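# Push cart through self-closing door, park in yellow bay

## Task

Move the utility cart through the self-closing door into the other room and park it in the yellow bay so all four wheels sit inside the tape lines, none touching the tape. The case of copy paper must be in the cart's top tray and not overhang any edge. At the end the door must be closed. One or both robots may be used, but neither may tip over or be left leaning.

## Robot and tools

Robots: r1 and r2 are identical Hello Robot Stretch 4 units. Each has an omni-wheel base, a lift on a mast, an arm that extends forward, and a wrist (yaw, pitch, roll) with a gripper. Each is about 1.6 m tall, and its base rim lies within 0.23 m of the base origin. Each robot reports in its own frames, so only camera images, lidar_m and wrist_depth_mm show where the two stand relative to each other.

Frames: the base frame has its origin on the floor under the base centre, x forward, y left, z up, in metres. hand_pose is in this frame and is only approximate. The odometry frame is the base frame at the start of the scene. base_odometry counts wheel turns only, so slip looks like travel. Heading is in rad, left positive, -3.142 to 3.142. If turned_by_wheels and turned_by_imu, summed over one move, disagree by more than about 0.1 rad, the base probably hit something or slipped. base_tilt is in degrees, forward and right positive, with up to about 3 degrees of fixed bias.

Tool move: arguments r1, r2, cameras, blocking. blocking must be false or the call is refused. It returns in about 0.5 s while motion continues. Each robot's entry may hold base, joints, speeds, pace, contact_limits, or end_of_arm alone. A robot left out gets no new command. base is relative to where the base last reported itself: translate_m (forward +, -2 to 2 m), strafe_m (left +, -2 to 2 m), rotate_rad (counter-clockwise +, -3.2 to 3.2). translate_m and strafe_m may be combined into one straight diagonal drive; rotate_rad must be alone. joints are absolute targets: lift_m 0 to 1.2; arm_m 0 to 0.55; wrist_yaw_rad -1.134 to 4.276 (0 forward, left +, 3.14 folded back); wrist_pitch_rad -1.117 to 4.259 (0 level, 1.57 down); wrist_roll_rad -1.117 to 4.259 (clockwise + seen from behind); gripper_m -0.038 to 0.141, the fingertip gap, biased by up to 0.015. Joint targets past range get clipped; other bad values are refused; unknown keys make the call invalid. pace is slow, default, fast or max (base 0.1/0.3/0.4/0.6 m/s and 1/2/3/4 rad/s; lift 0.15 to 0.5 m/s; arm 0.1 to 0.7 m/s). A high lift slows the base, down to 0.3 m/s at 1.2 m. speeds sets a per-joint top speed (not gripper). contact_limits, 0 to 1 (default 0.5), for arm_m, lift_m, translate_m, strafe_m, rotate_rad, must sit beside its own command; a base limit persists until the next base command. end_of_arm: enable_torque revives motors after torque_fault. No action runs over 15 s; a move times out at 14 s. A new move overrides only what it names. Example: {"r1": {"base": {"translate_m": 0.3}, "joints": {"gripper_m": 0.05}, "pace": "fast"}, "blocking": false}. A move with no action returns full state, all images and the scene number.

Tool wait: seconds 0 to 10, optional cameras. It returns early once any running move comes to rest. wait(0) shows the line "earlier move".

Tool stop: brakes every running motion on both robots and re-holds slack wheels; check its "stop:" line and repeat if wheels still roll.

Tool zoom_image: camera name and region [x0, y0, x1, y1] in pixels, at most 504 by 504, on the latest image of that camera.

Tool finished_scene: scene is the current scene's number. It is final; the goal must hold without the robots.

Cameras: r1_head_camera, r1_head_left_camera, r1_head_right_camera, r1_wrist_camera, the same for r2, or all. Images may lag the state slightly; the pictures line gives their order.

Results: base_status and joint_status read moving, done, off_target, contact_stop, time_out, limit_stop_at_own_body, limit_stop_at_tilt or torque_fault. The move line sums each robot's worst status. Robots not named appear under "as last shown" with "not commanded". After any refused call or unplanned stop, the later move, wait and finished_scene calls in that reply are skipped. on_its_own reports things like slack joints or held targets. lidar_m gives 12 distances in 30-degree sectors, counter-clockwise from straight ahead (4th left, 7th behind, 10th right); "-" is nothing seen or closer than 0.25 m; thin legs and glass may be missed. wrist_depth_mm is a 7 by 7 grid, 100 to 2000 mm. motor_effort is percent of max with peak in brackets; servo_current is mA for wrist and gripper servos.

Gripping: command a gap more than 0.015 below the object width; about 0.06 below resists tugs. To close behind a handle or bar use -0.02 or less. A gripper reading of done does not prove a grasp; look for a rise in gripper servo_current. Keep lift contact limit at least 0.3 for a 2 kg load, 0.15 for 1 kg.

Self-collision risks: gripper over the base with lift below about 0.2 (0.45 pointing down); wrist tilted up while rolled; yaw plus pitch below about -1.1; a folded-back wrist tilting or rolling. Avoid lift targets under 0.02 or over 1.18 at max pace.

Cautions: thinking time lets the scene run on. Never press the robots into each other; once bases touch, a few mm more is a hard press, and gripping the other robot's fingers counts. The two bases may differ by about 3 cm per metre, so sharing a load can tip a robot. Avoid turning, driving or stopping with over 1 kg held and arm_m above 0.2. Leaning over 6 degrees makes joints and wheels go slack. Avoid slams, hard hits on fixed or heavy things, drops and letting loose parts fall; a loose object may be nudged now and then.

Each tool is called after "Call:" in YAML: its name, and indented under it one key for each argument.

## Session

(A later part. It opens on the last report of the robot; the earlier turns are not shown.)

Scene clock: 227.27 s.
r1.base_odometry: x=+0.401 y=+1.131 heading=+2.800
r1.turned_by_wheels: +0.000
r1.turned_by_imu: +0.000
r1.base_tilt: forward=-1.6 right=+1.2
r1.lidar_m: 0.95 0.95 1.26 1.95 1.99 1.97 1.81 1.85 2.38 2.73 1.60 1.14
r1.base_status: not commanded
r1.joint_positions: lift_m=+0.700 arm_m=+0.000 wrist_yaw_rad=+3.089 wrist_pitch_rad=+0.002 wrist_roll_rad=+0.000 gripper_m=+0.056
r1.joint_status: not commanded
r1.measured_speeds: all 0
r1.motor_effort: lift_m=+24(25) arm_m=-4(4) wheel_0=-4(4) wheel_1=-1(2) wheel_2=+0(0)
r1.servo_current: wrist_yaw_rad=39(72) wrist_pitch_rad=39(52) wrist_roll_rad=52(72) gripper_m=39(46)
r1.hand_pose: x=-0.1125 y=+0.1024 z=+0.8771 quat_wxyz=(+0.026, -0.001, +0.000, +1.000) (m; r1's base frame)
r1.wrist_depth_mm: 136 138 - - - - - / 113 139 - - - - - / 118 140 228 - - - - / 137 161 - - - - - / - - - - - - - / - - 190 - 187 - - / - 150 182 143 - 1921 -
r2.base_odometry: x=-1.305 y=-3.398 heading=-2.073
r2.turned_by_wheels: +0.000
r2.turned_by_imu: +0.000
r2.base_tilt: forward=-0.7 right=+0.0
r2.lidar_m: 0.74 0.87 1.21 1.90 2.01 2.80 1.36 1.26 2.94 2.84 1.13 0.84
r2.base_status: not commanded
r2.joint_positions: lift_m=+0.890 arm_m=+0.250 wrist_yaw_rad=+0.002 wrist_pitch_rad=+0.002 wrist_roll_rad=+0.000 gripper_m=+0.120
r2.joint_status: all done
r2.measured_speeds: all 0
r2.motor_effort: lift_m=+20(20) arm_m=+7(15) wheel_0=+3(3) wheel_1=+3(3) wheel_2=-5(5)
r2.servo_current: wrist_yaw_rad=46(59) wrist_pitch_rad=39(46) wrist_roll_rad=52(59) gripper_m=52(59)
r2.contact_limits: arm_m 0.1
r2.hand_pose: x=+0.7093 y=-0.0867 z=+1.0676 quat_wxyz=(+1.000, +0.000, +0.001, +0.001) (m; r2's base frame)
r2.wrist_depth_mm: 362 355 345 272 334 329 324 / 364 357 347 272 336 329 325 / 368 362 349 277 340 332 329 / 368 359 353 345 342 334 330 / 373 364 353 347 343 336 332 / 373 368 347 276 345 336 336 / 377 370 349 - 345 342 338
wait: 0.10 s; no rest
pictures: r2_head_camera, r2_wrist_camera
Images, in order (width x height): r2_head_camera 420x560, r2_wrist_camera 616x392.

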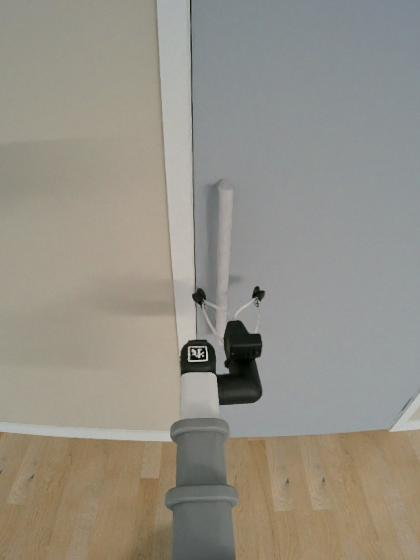

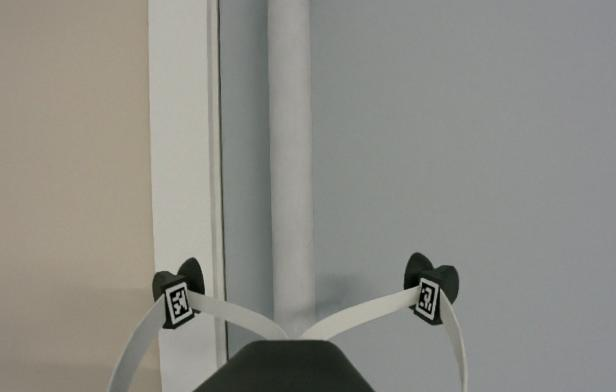

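Call:
move:
  blocking: false
  r2: {"joints":{"arm_m":0.27},"contact_limits":{"arm_m":0.1}}

Call:
wait:
  seconds: 1

Call:
move:
  blocking: false
  r2: {"joints":{"gripper_m":-0.025}}

Call:
wait:
  seconds: 3

Call:
wait:
  seconds: 0.1
  cameras: ["r2_head_camera","r2_wrist_camera"]

Scene clock: 234.70 s.
move: r2 moving
r1: as last shown
r1.base_tilt: forward=-1.6 right=+1.3
r1.lidar_m: 0.97 0.98 1.26 1.95 1.99 1.95 1.80 1.84 2.37 2.75 1.55 1.13
r1.motor_effort: lift_m=+24(24) arm_m=-4(4) wheel_0=-3(4) wheel_1=-1(1) wheel_2=+0(0)
r1.servo_current: wrist_yaw_rad=26(52) wrist_pitch_rad=39(46) wrist_roll_rad=46(59) gripper_m=46(46)
r1.wrist_depth_mm: 136 138 - - - - - / 113 139 - - - - - / 117 139 229 - - - - / 137 161 - - - - - / - - - - - - - / - - 191 - 187 - - / - 151 182 143 - 1863 -
r2.base_odometry: x=-1.305 y=-3.398 heading=-2.073
r2.turned_by_wheels: +0.000
r2.turned_by_imu: +0.000
r2.base_tilt: forward=-0.7 right=+0.1
r2.lidar_m: 0.76 0.89 1.25 1.87 2.01 2.83 1.38 1.26 2.94 2.84 1.13 0.86
r2.base_status: not commanded
r2.joint_positions: lift_m=+0.890 arm_m=+0.270 wrist_yaw_rad=+0.002 wrist_pitch_rad=+0.002 wrist_roll_rad=+0.000 gripper_m=+0.120
r2.joint_status: arm_m moving
r2.measured_speeds: all 0
r2.motor_effort: lift_m=+20(20) arm_m=+3(12) wheel_0=+3(3) wheel_1=+3(3) wheel_2=-5(5)
r2.servo_current: wrist_yaw_rad=46(52) wrist_pitch_rad=39(46) wrist_roll_rad=46(52) gripper_m=52(52)
r2.contact_limits: arm_m 0.1
r2.hand_pose: x=+0.7293 y=-0.0867 z=+1.0676 quat_wxyz=(+1.000, +0.000, +0.001, +0.001) (m; r2's base frame)
r2.wrist_depth_mm: 342 332 327 254 315 310 306 / 342 336 329 253 317 312 307 / 343 340 332 253 319 314 309 / 347 340 332 254 322 319 310 / 351 342 334 257 325 317 312 / 351 345 327 255 324 319 315 / 355 347 330 - 325 322 315
pictures: none

Scene clock: 234.93 s.
earlier move: r2 done
r1.base_odometry: x=+0.401 y=+1.131 heading=+2.800
r1.turned_by_wheels: +0.000
r1.turned_by_imu: +0.000
r1.base_tilt: forward=-1.6 right=+1.3
r1.lidar_m: 0.97 0.96 1.25 1.95 1.99 1.98 1.80 1.86 2.38 2.74 1.57 1.15
r1.base_status: not commanded
r1.joint_positions: lift_m=+0.700 arm_m=+0.000 wrist_yaw_rad=+3.089 wrist_pitch_rad=+0.002 wrist_roll_rad=+0.000 gripper_m=+0.056
r1.joint_status: not commanded
r1.measured_speeds: all 0
r1.motor_effort: lift_m=+24(24) arm_m=-4(4) wheel_0=-3(4) wheel_1=-1(2) wheel_2=+0(0)
r1.servo_current: wrist_yaw_rad=33(59) wrist_pitch_rad=33(46) wrist_roll_rad=46(59) gripper_m=33(46)
r1.hand_pose: x=-0.1125 y=+0.1024 z=+0.8771 quat_wxyz=(+0.026, -0.001, +0.000, +1.000) (m; r1's base frame)
r1.wrist_depth_mm: 136 138 - - - - - / 113 139 - - - - - / 117 140 228 - - - - / 137 161 - - - - - / - - - - - - - / - - 190 - 188 - - / - 151 182 143 - 1863 -
r2.base_odometry: x=-1.305 y=-3.398 heading=-2.073
r2.turned_by_wheels: +0.000
r2.turned_by_imu: +0.000
r2.base_tilt: forward=-0.7 right=+0.1
r2.lidar_m: 0.76 0.87 1.23 1.90 2.01 2.86 1.34 1.26 2.94 2.83 1.14 0.85
r2.base_status: not commanded
r2.joint_positions: lift_m=+0.890 arm_m=+0.270 wrist_yaw_rad=+0.002 wrist_pitch_rad=+0.002 wrist_roll_rad=+0.000 gripper_m=+0.120
r2.joint_status: all done
r2.measured_speeds: all 0
r2.motor_effort: lift_m=+20(20) arm_m=+7(12) wheel_0=+3(3) wheel_1=+3(3) wheel_2=-4(5)
r2.servo_current: wrist_yaw_rad=39(59) wrist_pitch_rad=39(46) wrist_roll_rad=33(65) gripper_m=46(52)
r2.contact_limits: arm_m 0.1
r2.hand_pose: x=+0.7293 y=-0.0867 z=+1.0676 quat_wxyz=(+1.000, +0.000, +0.001, +0.001) (m; r2's base frame)
r2.wrist_depth_mm: 342 334 325 251 315 310 304 / 342 336 330 254 317 312 307 / 345 340 329 253 320 312 309 / 349 340 332 253 322 315 310 / 349 342 332 257 324 319 314 / 353 345 325 254 325 319 315 / 357 349 329 - 327 322 317
wait: 0.23 of 1 s (r2 has come to rest)
pictures: none

Scene clock: 235.43 s.
move: r2 moving
r1: as last shown
r1.lidar_m: 0.97 0.98 1.26 1.97 1.98 1.95 1.81 1.85 2.39 2.72 1.55 1.13
r1.motor_effort: lift_m=+24(24) arm_m=-4(4) wheel_0=-4(4) wheel_1=-1(2) wheel_2=+0(0)
r1.servo_current: wrist_yaw_rad=52(59) wrist_pitch_rad=52(52) wrist_roll_rad=39(72) gripper_m=39(46)
r1.wrist_depth_mm: 136 138 - - - - - / 113 139 - - - - - / 118 140 229 - - - - / 137 161 - - - - - / - - - - - - - / - - 190 - 187 - - / - 151 182 143 - 1921 -
r2.base_odometry: x=-1.305 y=-3.398 heading=-2.073
r2.turned_by_wheels: +0.000
r2.turned_by_imu: +0.000
r2.base_tilt: forward=-0.7 right=+0.1
r2.lidar_m: 0.75 0.86 1.25 1.89 1.98 2.81 1.33 1.26 2.91 2.81 1.16 0.86
r2.base_status: not commanded
r2.joint_positions: lift_m=+0.890 arm_m=+0.270 wrist_yaw_rad=+0.002 wrist_pitch_rad=+0.002 wrist_roll_rad=+0.000 gripper_m=+0.106
r2.joint_status: gripper_m moving
r2.measured_speeds: all 0
r2.motor_effort: lift_m=+20(20) arm_m=+7(8) wheel_0=+2(3) wheel_1=+3(3) wheel_2=-5(5)
r2.servo_current: wrist_yaw_rad=59(59) wrist_pitch_rad=46(46) wrist_roll_rad=39(59) gripper_m=111(124)
r2.contact_limits: arm_m 0.1
r2.hand_pose: x=+0.7293 y=-0.0867 z=+1.0676 quat_wxyz=(+1.000, +0.000, +0.001, +0.001) (m; r2's base frame)
r2.wrist_depth_mm: 342 334 325 252 317 309 304 / 343 334 327 253 317 312 307 / 343 338 330 252 320 314 309 / 345 340 332 253 322 315 312 / 351 343 332 258 324 319 314 / 351 347 199 255 201 320 315 / 355 349 330 - 325 322 317
pictures: none

Scene clock: 237.13 s.
earlier move: r2 done
r1.base_odometry: x=+0.401 y=+1.131 heading=+2.800
r1.turned_by_wheels: +0.000
r1.turned_by_imu: +0.000
r1.base_tilt: forward=-1.6 right=+1.3
r1.lidar_m: 0.96 0.93 1.26 1.95 1.99 1.96 1.81 1.84 2.37 2.73 1.58 1.14
r1.base_status: not commanded
r1.joint_positions: lift_m=+0.700 arm_m=+0.000 wrist_yaw_rad=+3.089 wrist_pitch_rad=+0.002 wrist_roll_rad=+0.000 gripper_m=+0.056
r1.joint_status: not commanded
r1.measured_speeds: all 0
r1.motor_effort: lift_m=+25(25) arm_m=-4(4) wheel_0=-4(4) wheel_1=-1(2) wheel_2=+0(0)
r1.servo_current: wrist_yaw_rad=52(65) wrist_pitch_rad=39(52) wrist_roll_rad=65(72) gripper_m=33(46)
r1.hand_pose: x=-0.1125 y=+0.1024 z=+0.8771 quat_wxyz=(+0.026, -0.001, +0.000, +1.000) (m; r1's base frame)
r1.wrist_depth_mm: 136 138 - - - - - / 113 139 - - - - - / 118 140 228 - - - - / 137 162 - - - - - / - - - - - - - / - - 190 - 187 - - / - 151 181 143 - 1863 -
r2.base_odometry: x=-1.305 y=-3.398 heading=-2.073
r2.turned_by_wheels: +0.000
r2.turned_by_imu: +0.000
r2.base_tilt: forward=-0.7 right=+0.1
r2.lidar_m: 0.77 0.88 1.23 1.88 1.99 2.84 1.37 1.27 2.94 2.82 1.15 0.86
r2.base_status: not commanded
r2.joint_positions: lift_m=+0.890 arm_m=+0.270 wrist_yaw_rad=+0.002 wrist_pitch_rad=+0.002 wrist_roll_rad=+0.000 gripper_m=-0.024
r2.joint_status: all done
r2.measured_speeds: all 0
r2.motor_effort: lift_m=+20(20) arm_m=+7(8) wheel_0=+2(3) wheel_1=+2(3) wheel_2=-5(5)
r2.servo_current: wrist_yaw_rad=52(59) wrist_pitch_rad=46(46) wrist_roll_rad=39(59) gripper_m=98(169)
r2.contact_limits: arm_m 0.1
r2.hand_pose: x=+0.7293 y=-0.0867 z=+1.0676 quat_wxyz=(+1.000, +0.000, +0.001, +0.001) (m; r2's base frame)
r2.wrist_depth_mm: 342 334 327 253 317 310 304 / 342 336 327 253 315 312 309 / 343 338 330 254 320 315 307 / 347 340 330 255 322 315 310 / 347 343 332 254 324 317 314 / 353 343 187 202 180 320 314 / 355 345 330 - 327 320 317
wait: 1.70 of 3 s (r2 has come to rest)
pictures: none

Scene clock: 237.23 s.
r1.base_odometry: x=+0.401 y=+1.131 heading=+2.800
r1.turned_by_wheels: +0.000
r1.turned_by_imu: +0.000
r1.base_tilt: forward=-1.6 right=+1.3
r1.lidar_m: 0.96 0.97 1.26 1.94 2.00 1.97 1.81 1.83 2.39 2.75 1.58 1.13
r1.base_status: not commanded
r1.joint_positions: lift_m=+0.700 arm_m=+0.000 wrist_yaw_rad=+3.089 wrist_pitch_rad=+0.002 wrist_roll_rad=+0.000 gripper_m=+0.056
r1.joint_status: not commanded
r1.measured_speeds: all 0
r1.motor_effort: lift_m=+24(25) arm_m=-4(4) wheel_0=-3(4) wheel_1=-1(2) wheel_2=+0(0)
r1.servo_current: wrist_yaw_rad=65(65) wrist_pitch_rad=52(52) wrist_roll_rad=52(72) gripper_m=39(46)
r1.hand_pose: x=-0.1125 y=+0.1024 z=+0.8771 quat_wxyz=(+0.026, -0.001, +0.000, +1.000) (m; r1's base frame)
r1.wrist_depth_mm: 136 138 - - - - - / 113 139 - - - - - / 118 140 229 - - - - / 137 161 - - - - - / - - - - - - - / - - 191 - 187 - - / - 150 182 143 - 1863 -
r2.base_odometry: x=-1.305 y=-3.398 heading=-2.073
r2.turned_by_wheels: +0.000
r2.turned_by_imu: +0.000
r2.base_tilt: forward=-0.7 right=+0.0
r2.lidar_m: 0.74 0.88 1.24 1.88 2.03 2.85 1.38 1.27 2.93 2.85 1.12 0.85
r2.base_status: not commanded
r2.joint_positions: lift_m=+0.890 arm_m=+0.270 wrist_yaw_rad=+0.002 wrist_pitch_rad=+0.002 wrist_roll_rad=+0.000 gripper_m=-0.024
r2.joint_status: all done
r2.measured_speeds: all 0
r2.motor_effort: lift_m=+20(20) arm_m=+7(8) wheel_0=+2(3) wheel_1=+3(3) wheel_2=-5(5)
r2.servo_current: wrist_yaw_rad=46(59) wrist_pitch_rad=39(46) wrist_roll_rad=39(59) gripper_m=98(169)
r2.contact_limits: arm_m 0.1
r2.hand_pose: x=+0.7293 y=-0.0867 z=+1.0676 quat_wxyz=(+1.000, +0.000, +0.001, +0.001) (m; r2's base frame)
r2.wrist_depth_mm: 342 336 327 253 319 310 303 / 343 336 327 254 319 314 309 / 345 338 330 253 319 314 310 / 347 340 332 254 320 317 312 / 349 342 332 254 324 317 312 / 351 345 186 200 180 319 315 / 355 347 329 - 327 319 319
wait: 0.10 s; no rest
pictures: r2_head_camera, r2_wrist_camera
Images, in order (width x height): r2_head_camera 420x560, r2_wrist_camera 616x392.

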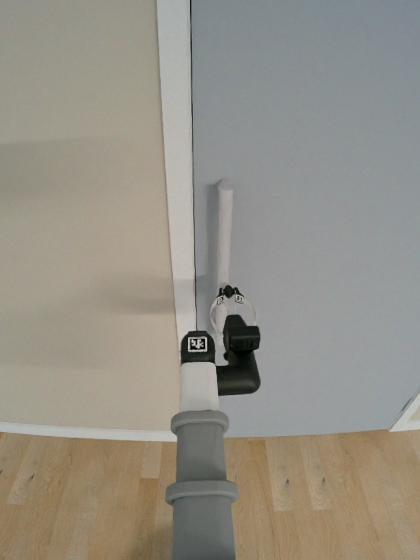

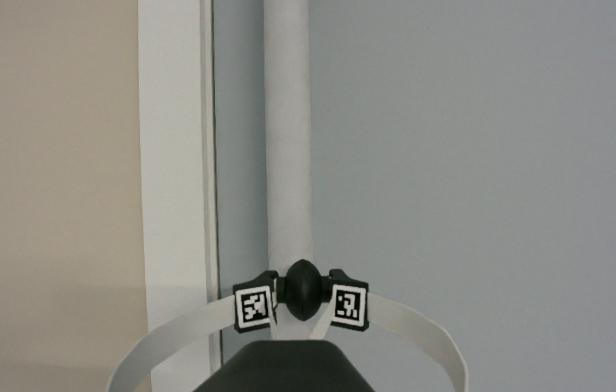

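Call:
move:
  blocking: false
  r2: {"joints":{"gripper_m":0.12}}

Call:
wait:
  seconds: 3

Call:
move:
  blocking: false
  r2: {"joints":{"arm_m":0.35},"contact_limits":{"arm_m":0.1},"pace":"slow"}

Call:
wait:
  seconds: 2

Call:
move:
  blocking: false
  r2: {"joints":{"gripper_m":-0.025}}

Call:
wait:
  seconds: 3

Call:
wait:
  seconds: 0.1
  cameras: ["r2_head_camera","r2_wrist_camera"]

Scene clock: 246.07 s.
move: r2 moving
r1: as last shown
r1.lidar_m: 0.98 0.98 1.26 1.96 2.01 1.95 1.81 1.80 2.38 2.75 1.59 1.14
r1.motor_effort: lift_m=+24(24) arm_m=-4(4) wheel_0=-4(4) wheel_1=-1(2) wheel_2=+0(0)
r1.servo_current: wrist_yaw_rad=46(65) wrist_pitch_rad=46(52) wrist_roll_rad=46(65) gripper_m=39(46)
r1.wrist_depth_mm: 136 138 - - - - - / 113 139 - - - - - / 118 140 229 - - - - / 137 162 - - - - - / - - - - - - - / - - 191 - 187 - - / - 151 182 143 - 1921 -
r2.base_odometry: x=-1.305 y=-3.398 heading=-2.073
r2.turned_by_wheels: +0.000
r2.turned_by_imu: +0.000
r2.base_tilt: forward=-0.7 right=+0.1
r2.lidar_m: 0.75 0.87 1.25 1.89 2.02 2.80 1.36 1.28 2.92 2.80 1.14 0.86
r2.base_status: not commanded
r2.joint_positions: lift_m=+0.890 arm_m=+0.270 wrist_yaw_rad=+0.002 wrist_pitch_rad=+0.002 wrist_roll_rad=+0.000 gripper_m=+0.002
r2.joint_status: gripper_m moving
r2.measured_speeds: all 0
r2.motor_effort: lift_m=+20(20) arm_m=+7(7) wheel_0=+3(3) wheel_1=+3(3) wheel_2=-5(5)
r2.servo_current: wrist_yaw_rad=52(59) wrist_pitch_rad=46(46) wrist_roll_rad=46(52) gripper_m=91(91)
r2.contact_limits: arm_m 0.1
r2.hand_pose: x=+0.7293 y=-0.0867 z=+1.0676 quat_wxyz=(+1.000, +0.000, +0.001, +0.001) (m; r2's base frame)
r2.wrist_depth_mm: 342 334 327 253 317 310 306 / 345 336 329 253 319 312 307 / 345 338 330 253 320 314 309 / 347 342 334 255 322 315 310 / 351 342 334 255 325 319 312 / 353 345 187 194 183 320 315 / 355 345 329 - 327 320 315
pictures: none

Scene clock: 247.77 s.
earlier move: r2 done
r1.base_odometry: x=+0.401 y=+1.131 heading=+2.800
r1.turned_by_wheels: +0.000
r1.turned_by_imu: +0.000
r1.base_tilt: forward=-1.6 right=+1.3
r1.lidar_m: 0.95 0.97 1.24 1.96 2.01 1.97 1.80 1.84 2.39 2.76 1.57 1.11
r1.base_status: not commanded
r1.joint_positions: lift_m=+0.700 arm_m=+0.000 wrist_yaw_rad=+3.089 wrist_pitch_rad=+0.002 wrist_roll_rad=+0.000 gripper_m=+0.056
r1.joint_status: not commanded
r1.measured_speeds: all 0
r1.motor_effort: lift_m=+24(25) arm_m=-4(4) wheel_0=-3(4) wheel_1=-1(2) wheel_2=+0(0)
r1.servo_current: wrist_yaw_rad=59(65) wrist_pitch_rad=46(52) wrist_roll_rad=59(65) gripper_m=39(46)
r1.hand_pose: x=-0.1125 y=+0.1024 z=+0.8771 quat_wxyz=(+0.026, -0.001, +0.000, +1.000) (m; r1's base frame)
r1.wrist_depth_mm: 136 139 - - - - - / 113 139 - - - - - / 118 139 228 - - - - / 137 161 - - - - - / - - - - - - - / - - 190 - 188 - - / - 151 182 143 - 1863 -
r2.base_odometry: x=-1.305 y=-3.398 heading=-2.073
r2.turned_by_wheels: +0.000
r2.turned_by_imu: +0.000
r2.base_tilt: forward=-0.6 right=+0.1
r2.lidar_m: 0.76 0.90 1.22 1.89 2.00 2.83 1.35 1.24 2.93 2.82 1.18 0.86
r2.base_status: not commanded
r2.joint_positions: lift_m=+0.890 arm_m=+0.270 wrist_yaw_rad=+0.002 wrist_pitch_rad=+0.002 wrist_roll_rad=+0.000 gripper_m=+0.120
r2.joint_status: all done
r2.measured_speeds: all 0
r2.motor_effort: lift_m=+20(20) arm_m=+7(8) wheel_0=+3(3) wheel_1=+3(3) wheel_2=-5(5)
r2.servo_current: wrist_yaw_rad=46(65) wrist_pitch_rad=46(46) wrist_roll_rad=52(59) gripper_m=46(124)
r2.contact_limits: arm_m 0.1
r2.hand_pose: x=+0.7293 y=-0.0867 z=+1.0676 quat_wxyz=(+1.000, +0.000, +0.001, +0.001) (m; r2's base frame)
r2.wrist_depth_mm: 342 334 327 253 315 312 304 / 343 336 329 253 317 312 307 / 343 338 330 254 320 314 309 / 347 340 334 254 322 317 310 / 349 343 332 258 325 317 312 / 353 345 325 254 325 317 315 / 355 349 329 - 327 320 315
wait: 1.70 of 3 s (r2 has come to rest)
pictures: none

Scene clock: 248.27 s.
move: r2 moving
r1: as last shown
r1.lidar_m: 0.96 0.98 1.27 1.92 2.01 1.96 1.81 1.85 2.36 2.74 1.56 1.13
r1.motor_effort: lift_m=+24(25) arm_m=-4(4) wheel_0=-4(4) wheel_1=-1(1) wheel_2=+0(0)
r1.servo_current: wrist_yaw_rad=39(65) wrist_pitch_rad=39(46) wrist_roll_rad=65(65) gripper_m=39(46)
r1.wrist_depth_mm: 136 138 - - - - - / 113 139 - - - - - / 118 140 229 - - - - / 137 161 - - - - - / - - - - - - - / - - 190 - 187 - - / - 151 182 143 - 1921 -
r2.base_odometry: x=-1.305 y=-3.398 heading=-2.073
r2.turned_by_wheels: +0.000
r2.turned_by_imu: +0.000
r2.base_tilt: forward=-0.7 right=+0.1
r2.lidar_m: 0.76 0.88 1.23 1.89 2.01 2.85 1.34 1.27 2.93 2.83 1.14 0.82
r2.base_status: not commanded
r2.joint_positions: lift_m=+0.890 arm_m=+0.282 wrist_yaw_rad=+0.002 wrist_pitch_rad=+0.002 wrist_roll_rad=+0.000 gripper_m=+0.120
r2.joint_status: arm_m moving
r2.measured_speeds: translate_m=+0.000 strafe_m=+0.000 rotate_rad=+0.000 lift_m=+0.000 arm_m=+0.049 wrist_yaw_rad=+0.000 wrist_pitch_rad=+0.000 wrist_roll_rad=+0.000
r2.motor_effort: lift_m=+20(20) arm_m=+9(10) wheel_0=+3(3) wheel_1=+3(3) wheel_2=-5(5)
r2.servo_current: wrist_yaw_rad=39(59) wrist_pitch_rad=39(46) wrist_roll_rad=39(52) gripper_m=39(52)
r2.contact_limits: arm_m 0.1
r2.hand_pose: x=+0.7420 y=-0.0867 z=+1.0676 quat_wxyz=(+1.000, +0.000, +0.001, +0.001) (m; r2's base frame)
r2.wrist_depth_mm: 329 309 315 246 306 300 294 / 329 325 317 244 307 301 297 / 334 327 320 244 310 304 298 / 336 329 322 244 314 307 300 / 338 334 324 245 312 306 303 / 342 336 317 244 312 307 304 / 340 336 319 - 317 312 306
pictures: none

Scene clock: 249.83 s.
earlier move: r2 done
r1.base_odometry: x=+0.401 y=+1.131 heading=+2.800
r1.turned_by_wheels: +0.000
r1.turned_by_imu: +0.000
r1.base_tilt: forward=-1.6 right=+1.3
r1.lidar_m: 0.97 0.97 1.26 1.96 2.00 1.98 1.81 1.85 2.38 2.75 1.57 1.11
r1.base_status: not commanded
r1.joint_positions: lift_m=+0.700 arm_m=+0.000 wrist_yaw_rad=+3.089 wrist_pitch_rad=+0.002 wrist_roll_rad=+0.000 gripper_m=+0.056
r1.joint_status: not commanded
r1.measured_speeds: all 0
r1.motor_effort: lift_m=+24(25) arm_m=-4(4) wheel_0=-4(4) wheel_1=-1(2) wheel_2=+0(0)
r1.servo_current: wrist_yaw_rad=39(65) wrist_pitch_rad=39(46) wrist_roll_rad=39(65) gripper_m=46(52)
r1.hand_pose: x=-0.1125 y=+0.1024 z=+0.8771 quat_wxyz=(+0.026, -0.001, +0.000, +1.000) (m; r1's base frame)
r1.wrist_depth_mm: 137 138 - - - - - / 113 139 - - - - - / 118 140 229 - - - - / 137 161 - - - - - / - - - - - - - / - - 190 - 187 - - / - 151 182 143 - 1921 -
r2.base_odometry: x=-1.305 y=-3.398 heading=-2.073
r2.turned_by_wheels: +0.000
r2.turned_by_imu: +0.000
r2.base_tilt: forward=-0.6 right=+0.1
r2.lidar_m: 0.74 0.87 1.21 1.89 2.00 2.85 1.34 1.26 2.95 2.84 1.13 0.84
r2.base_status: not commanded
r2.joint_positions: lift_m=+0.890 arm_m=+0.350 wrist_yaw_rad=+0.002 wrist_pitch_rad=+0.002 wrist_roll_rad=+0.000 gripper_m=+0.120
r2.joint_status: all done
r2.measured_speeds: all 0
r2.motor_effort: lift_m=+20(20) arm_m=+7(11) wheel_0=+3(3) wheel_1=+3(3) wheel_2=-5(5)
r2.servo_current: wrist_yaw_rad=46(65) wrist_pitch_rad=39(46) wrist_roll_rad=46(65) gripper_m=52(59)
r2.contact_limits: arm_m 0.1
r2.hand_pose: x=+0.8093 y=-0.0867 z=+1.0676 quat_wxyz=(+1.000, +0.000, +0.001, +0.001) (m; r2's base frame)
r2.wrist_depth_mm: 257 240 248 240 238 236 230 / 259 241 250 243 240 236 233 / 262 243 251 245 242 236 233 / 264 244 254 246 243 239 236 / 264 246 254 183 244 241 236 / 267 248 198 181 245 241 237 / 267 250 258 - 246 241 240
wait: 1.57 of 2 s (r2 has come to rest)
pictures: none

Scene clock: 250.33 s.
move: r2 moving
r1: as last shown
r1.lidar_m: 0.96 0.97 1.27 1.95 2.00 1.93 1.80 1.85 2.35 2.72 1.56 1.11
r1.servo_current: wrist_yaw_rad=52(59) wrist_pitch_rad=46(52) wrist_roll_rad=52(59) gripper_m=39(46)
r1.wrist_depth_mm: 136 139 - - - - - / 113 139 - - - - - / 118 139 229 - - - - / 137 162 - - - - - / - - - - - - - / - - 190 - 187 - - / - 151 182 143 - 1921 -
r2.base_odometry: x=-1.305 y=-3.398 heading=-2.073
r2.turned_by_wheels: +0.000
r2.turned_by_imu: +0.000
r2.base_tilt: forward=-0.7 right=+0.1
r2.lidar_m: 0.76 0.88 1.22 1.90 1.99 2.81 1.35 1.26 2.94 2.84 1.13 0.82
r2.base_status: not commanded
r2.joint_positions: lift_m=+0.890 arm_m=+0.350 wrist_yaw_rad=+0.002 wrist_pitch_rad=+0.002 wrist_roll_rad=+0.000 gripper_m=+0.106
r2.joint_status: gripper_m moving
r2.measured_speeds: all 0
r2.motor_effort: lift_m=+20(20) arm_m=+7(7) wheel_0=+3(3) wheel_1=+3(3) wheel_2=-4(5)
r2.servo_current: wrist_yaw_rad=39(52) wrist_pitch_rad=39(46) wrist_roll_rad=52(52) gripper_m=117(117)
r2.contact_limits: arm_m 0.1
r2.hand_pose: x=+0.8093 y=-0.0867 z=+1.0676 quat_wxyz=(+1.000, +0.000, +0.001, +0.001) (m; r2's base frame)
r2.wrist_depth_mm: 257 239 248 241 239 235 231 / 260 241 250 243 240 236 232 / 260 243 251 245 242 237 233 / 262 244 252 246 244 238 236 / 264 245 254 183 244 240 236 / 267 248 195 181 200 240 238 / 267 249 259 - 247 241 240
pictures: none

Scene clock: 252.03 s.
earlier move: r2 done
r1.base_odometry: x=+0.401 y=+1.131 heading=+2.800
r1.turned_by_wheels: +0.000
r1.turned_by_imu: +0.000
r1.base_tilt: forward=-1.6 right=+1.3
r1.lidar_m: 0.97 0.99 1.26 1.96 1.99 1.95 1.81 1.84 2.35 2.73 1.57 1.14
r1.base_status: not commanded
r1.joint_positions: lift_m=+0.700 arm_m=+0.000 wrist_yaw_rad=+3.089 wrist_pitch_rad=+0.002 wrist_roll_rad=+0.000 gripper_m=+0.056
r1.joint_status: not commanded
r1.measured_speeds: all 0
r1.motor_effort: lift_m=+24(25) arm_m=-4(4) wheel_0=-4(4) wheel_1=-1(2) wheel_2=+0(0)
r1.servo_current: wrist_yaw_rad=52(65) wrist_pitch_rad=39(52) wrist_roll_rad=59(72) gripper_m=46(46)
r1.hand_pose: x=-0.1125 y=+0.1024 z=+0.8771 quat_wxyz=(+0.026, -0.001, +0.000, +1.000) (m; r1's base frame)
r1.wrist_depth_mm: 137 139 - - - - - / 113 139 - - - - - / 118 140 229 - - - - / 137 161 - - - - - / - - - - - - - / - - 190 - 187 - - / - 151 182 143 - 1921 -
r2.base_odometry: x=-1.305 y=-3.399 heading=-2.072
r2.turned_by_wheels: +0.001
r2.turned_by_imu: +0.001
r2.base_tilt: forward=-0.6 right=+0.0
r2.lidar_m: 0.75 0.88 1.25 1.87 2.03 2.84 1.35 1.28 2.94 2.83 1.15 0.85
r2.base_status: not commanded
r2.joint_positions: lift_m=+0.890 arm_m=+0.350 wrist_yaw_rad=+0.009 wrist_pitch_rad=+0.002 wrist_roll_rad=+0.000 gripper_m=-0.023
r2.joint_status: all done
r2.measured_speeds: all 0
r2.motor_effort: lift_m=+20(20) arm_m=-3(8) wheel_0=+4(4) wheel_1=+3(3) wheel_2=+5(5)
r2.servo_current: wrist_yaw_rad=59(65) wrist_pitch_rad=39(52) wrist_roll_rad=52(59) gripper_m=111(202)
r2.contact_limits: arm_m 0.1
r2.hand_pose: x=+0.8100 y=-0.0850 z=+1.0676 quat_wxyz=(+1.000, +0.000, +0.001, +0.004) (m; r2's base frame)
r2.wrist_depth_mm: 258 239 247 163 235 230 225 / 262 240 247 164 237 230 227 / 262 242 249 166 238 233 227 / 264 243 251 166 239 234 229 / 267 246 253 167 241 235 229 / 270 247 187 169 182 236 232 / 270 264 257 - 243 235 234
wait: 1.70 of 3 s (r2 has come to rest)
pictures: none

Scene clock: 252.13 s.
r1.base_odometry: x=+0.401 y=+1.131 heading=+2.800
r1.turned_by_wheels: +0.000
r1.turned_by_imu: +0.000
r1.base_tilt: forward=-1.6 right=+1.3
r1.lidar_m: 0.96 0.93 1.29 1.95 2.00 1.93 1.81 1.84 2.38 2.73 1.59 1.12
r1.base_status: not commanded
r1.joint_positions: lift_m=+0.700 arm_m=+0.000 wrist_yaw_rad=+3.089 wrist_pitch_rad=+0.002 wrist_roll_rad=+0.000 gripper_m=+0.056
r1.joint_status: not commanded
r1.measured_speeds: all 0
r1.motor_effort: lift_m=+24(25) arm_m=-4(4) wheel_0=-4(4) wheel_1=-1(2) wheel_2=+0(0)
r1.servo_current: wrist_yaw_rad=46(65) wrist_pitch_rad=46(52) wrist_roll_rad=26(72) gripper_m=39(46)
r1.hand_pose: x=-0.1125 y=+0.1024 z=+0.8771 quat_wxyz=(+0.026, -0.001, +0.000, +1.000) (m; r1's base frame)
r1.wrist_depth_mm: 136 139 - - - - - / 114 139 - - - - - / 117 140 229 - - - - / 137 161 - - - - - / - - - - - - - / - - 191 - 187 - - / - 151 182 143 - 1863 -
r2.base_odometry: x=-1.305 y=-3.399 heading=-2.072
r2.turned_by_wheels: +0.000
r2.turned_by_imu: +0.000
r2.base_tilt: forward=-0.6 right=+0.1
r2.lidar_m: 0.75 0.88 1.26 1.89 1.99 2.83 1.32 1.26 2.92 2.83 1.14 0.85
r2.base_status: not commanded
r2.joint_positions: lift_m=+0.890 arm_m=+0.350 wrist_yaw_rad=+0.009 wrist_pitch_rad=+0.002 wrist_roll_rad=+0.000 gripper_m=-0.023
r2.joint_status: all done
r2.measured_speeds: all 0
r2.motor_effort: lift_m=+20(20) arm_m=-3(8) wheel_0=+4(4) wheel_1=+3(3) wheel_2=+4(5)
r2.servo_current: wrist_yaw_rad=65(65) wrist_pitch_rad=46(52) wrist_roll_rad=52(59) gripper_m=117(202)
r2.contact_limits: arm_m 0.1
r2.hand_pose: x=+0.8100 y=-0.0850 z=+1.0676 quat_wxyz=(+1.000, +0.000, +0.001, +0.004) (m; r2's base frame)
r2.wrist_depth_mm: 258 239 247 163 236 229 225 / 260 241 247 164 236 230 226 / 263 242 250 165 239 231 228 / 266 243 251 167 239 233 229 / 266 246 254 167 242 235 230 / 268 248 187 169 181 236 232 / 270 265 257 - 244 236 232
wait: 0.10 s; no rest
pictures: r2_head_camera, r2_wrist_camera
Images, in order (width x height): r2_head_camera 420x560, r2_wrist_camera 616x392.

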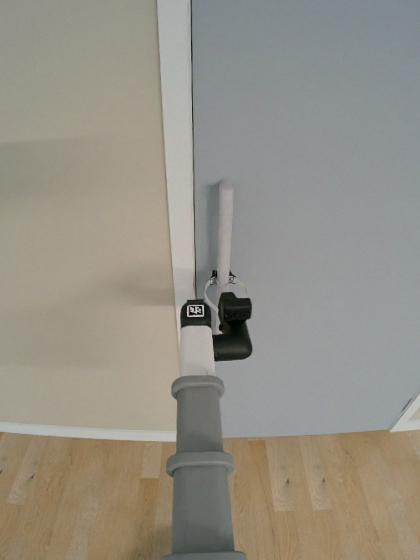

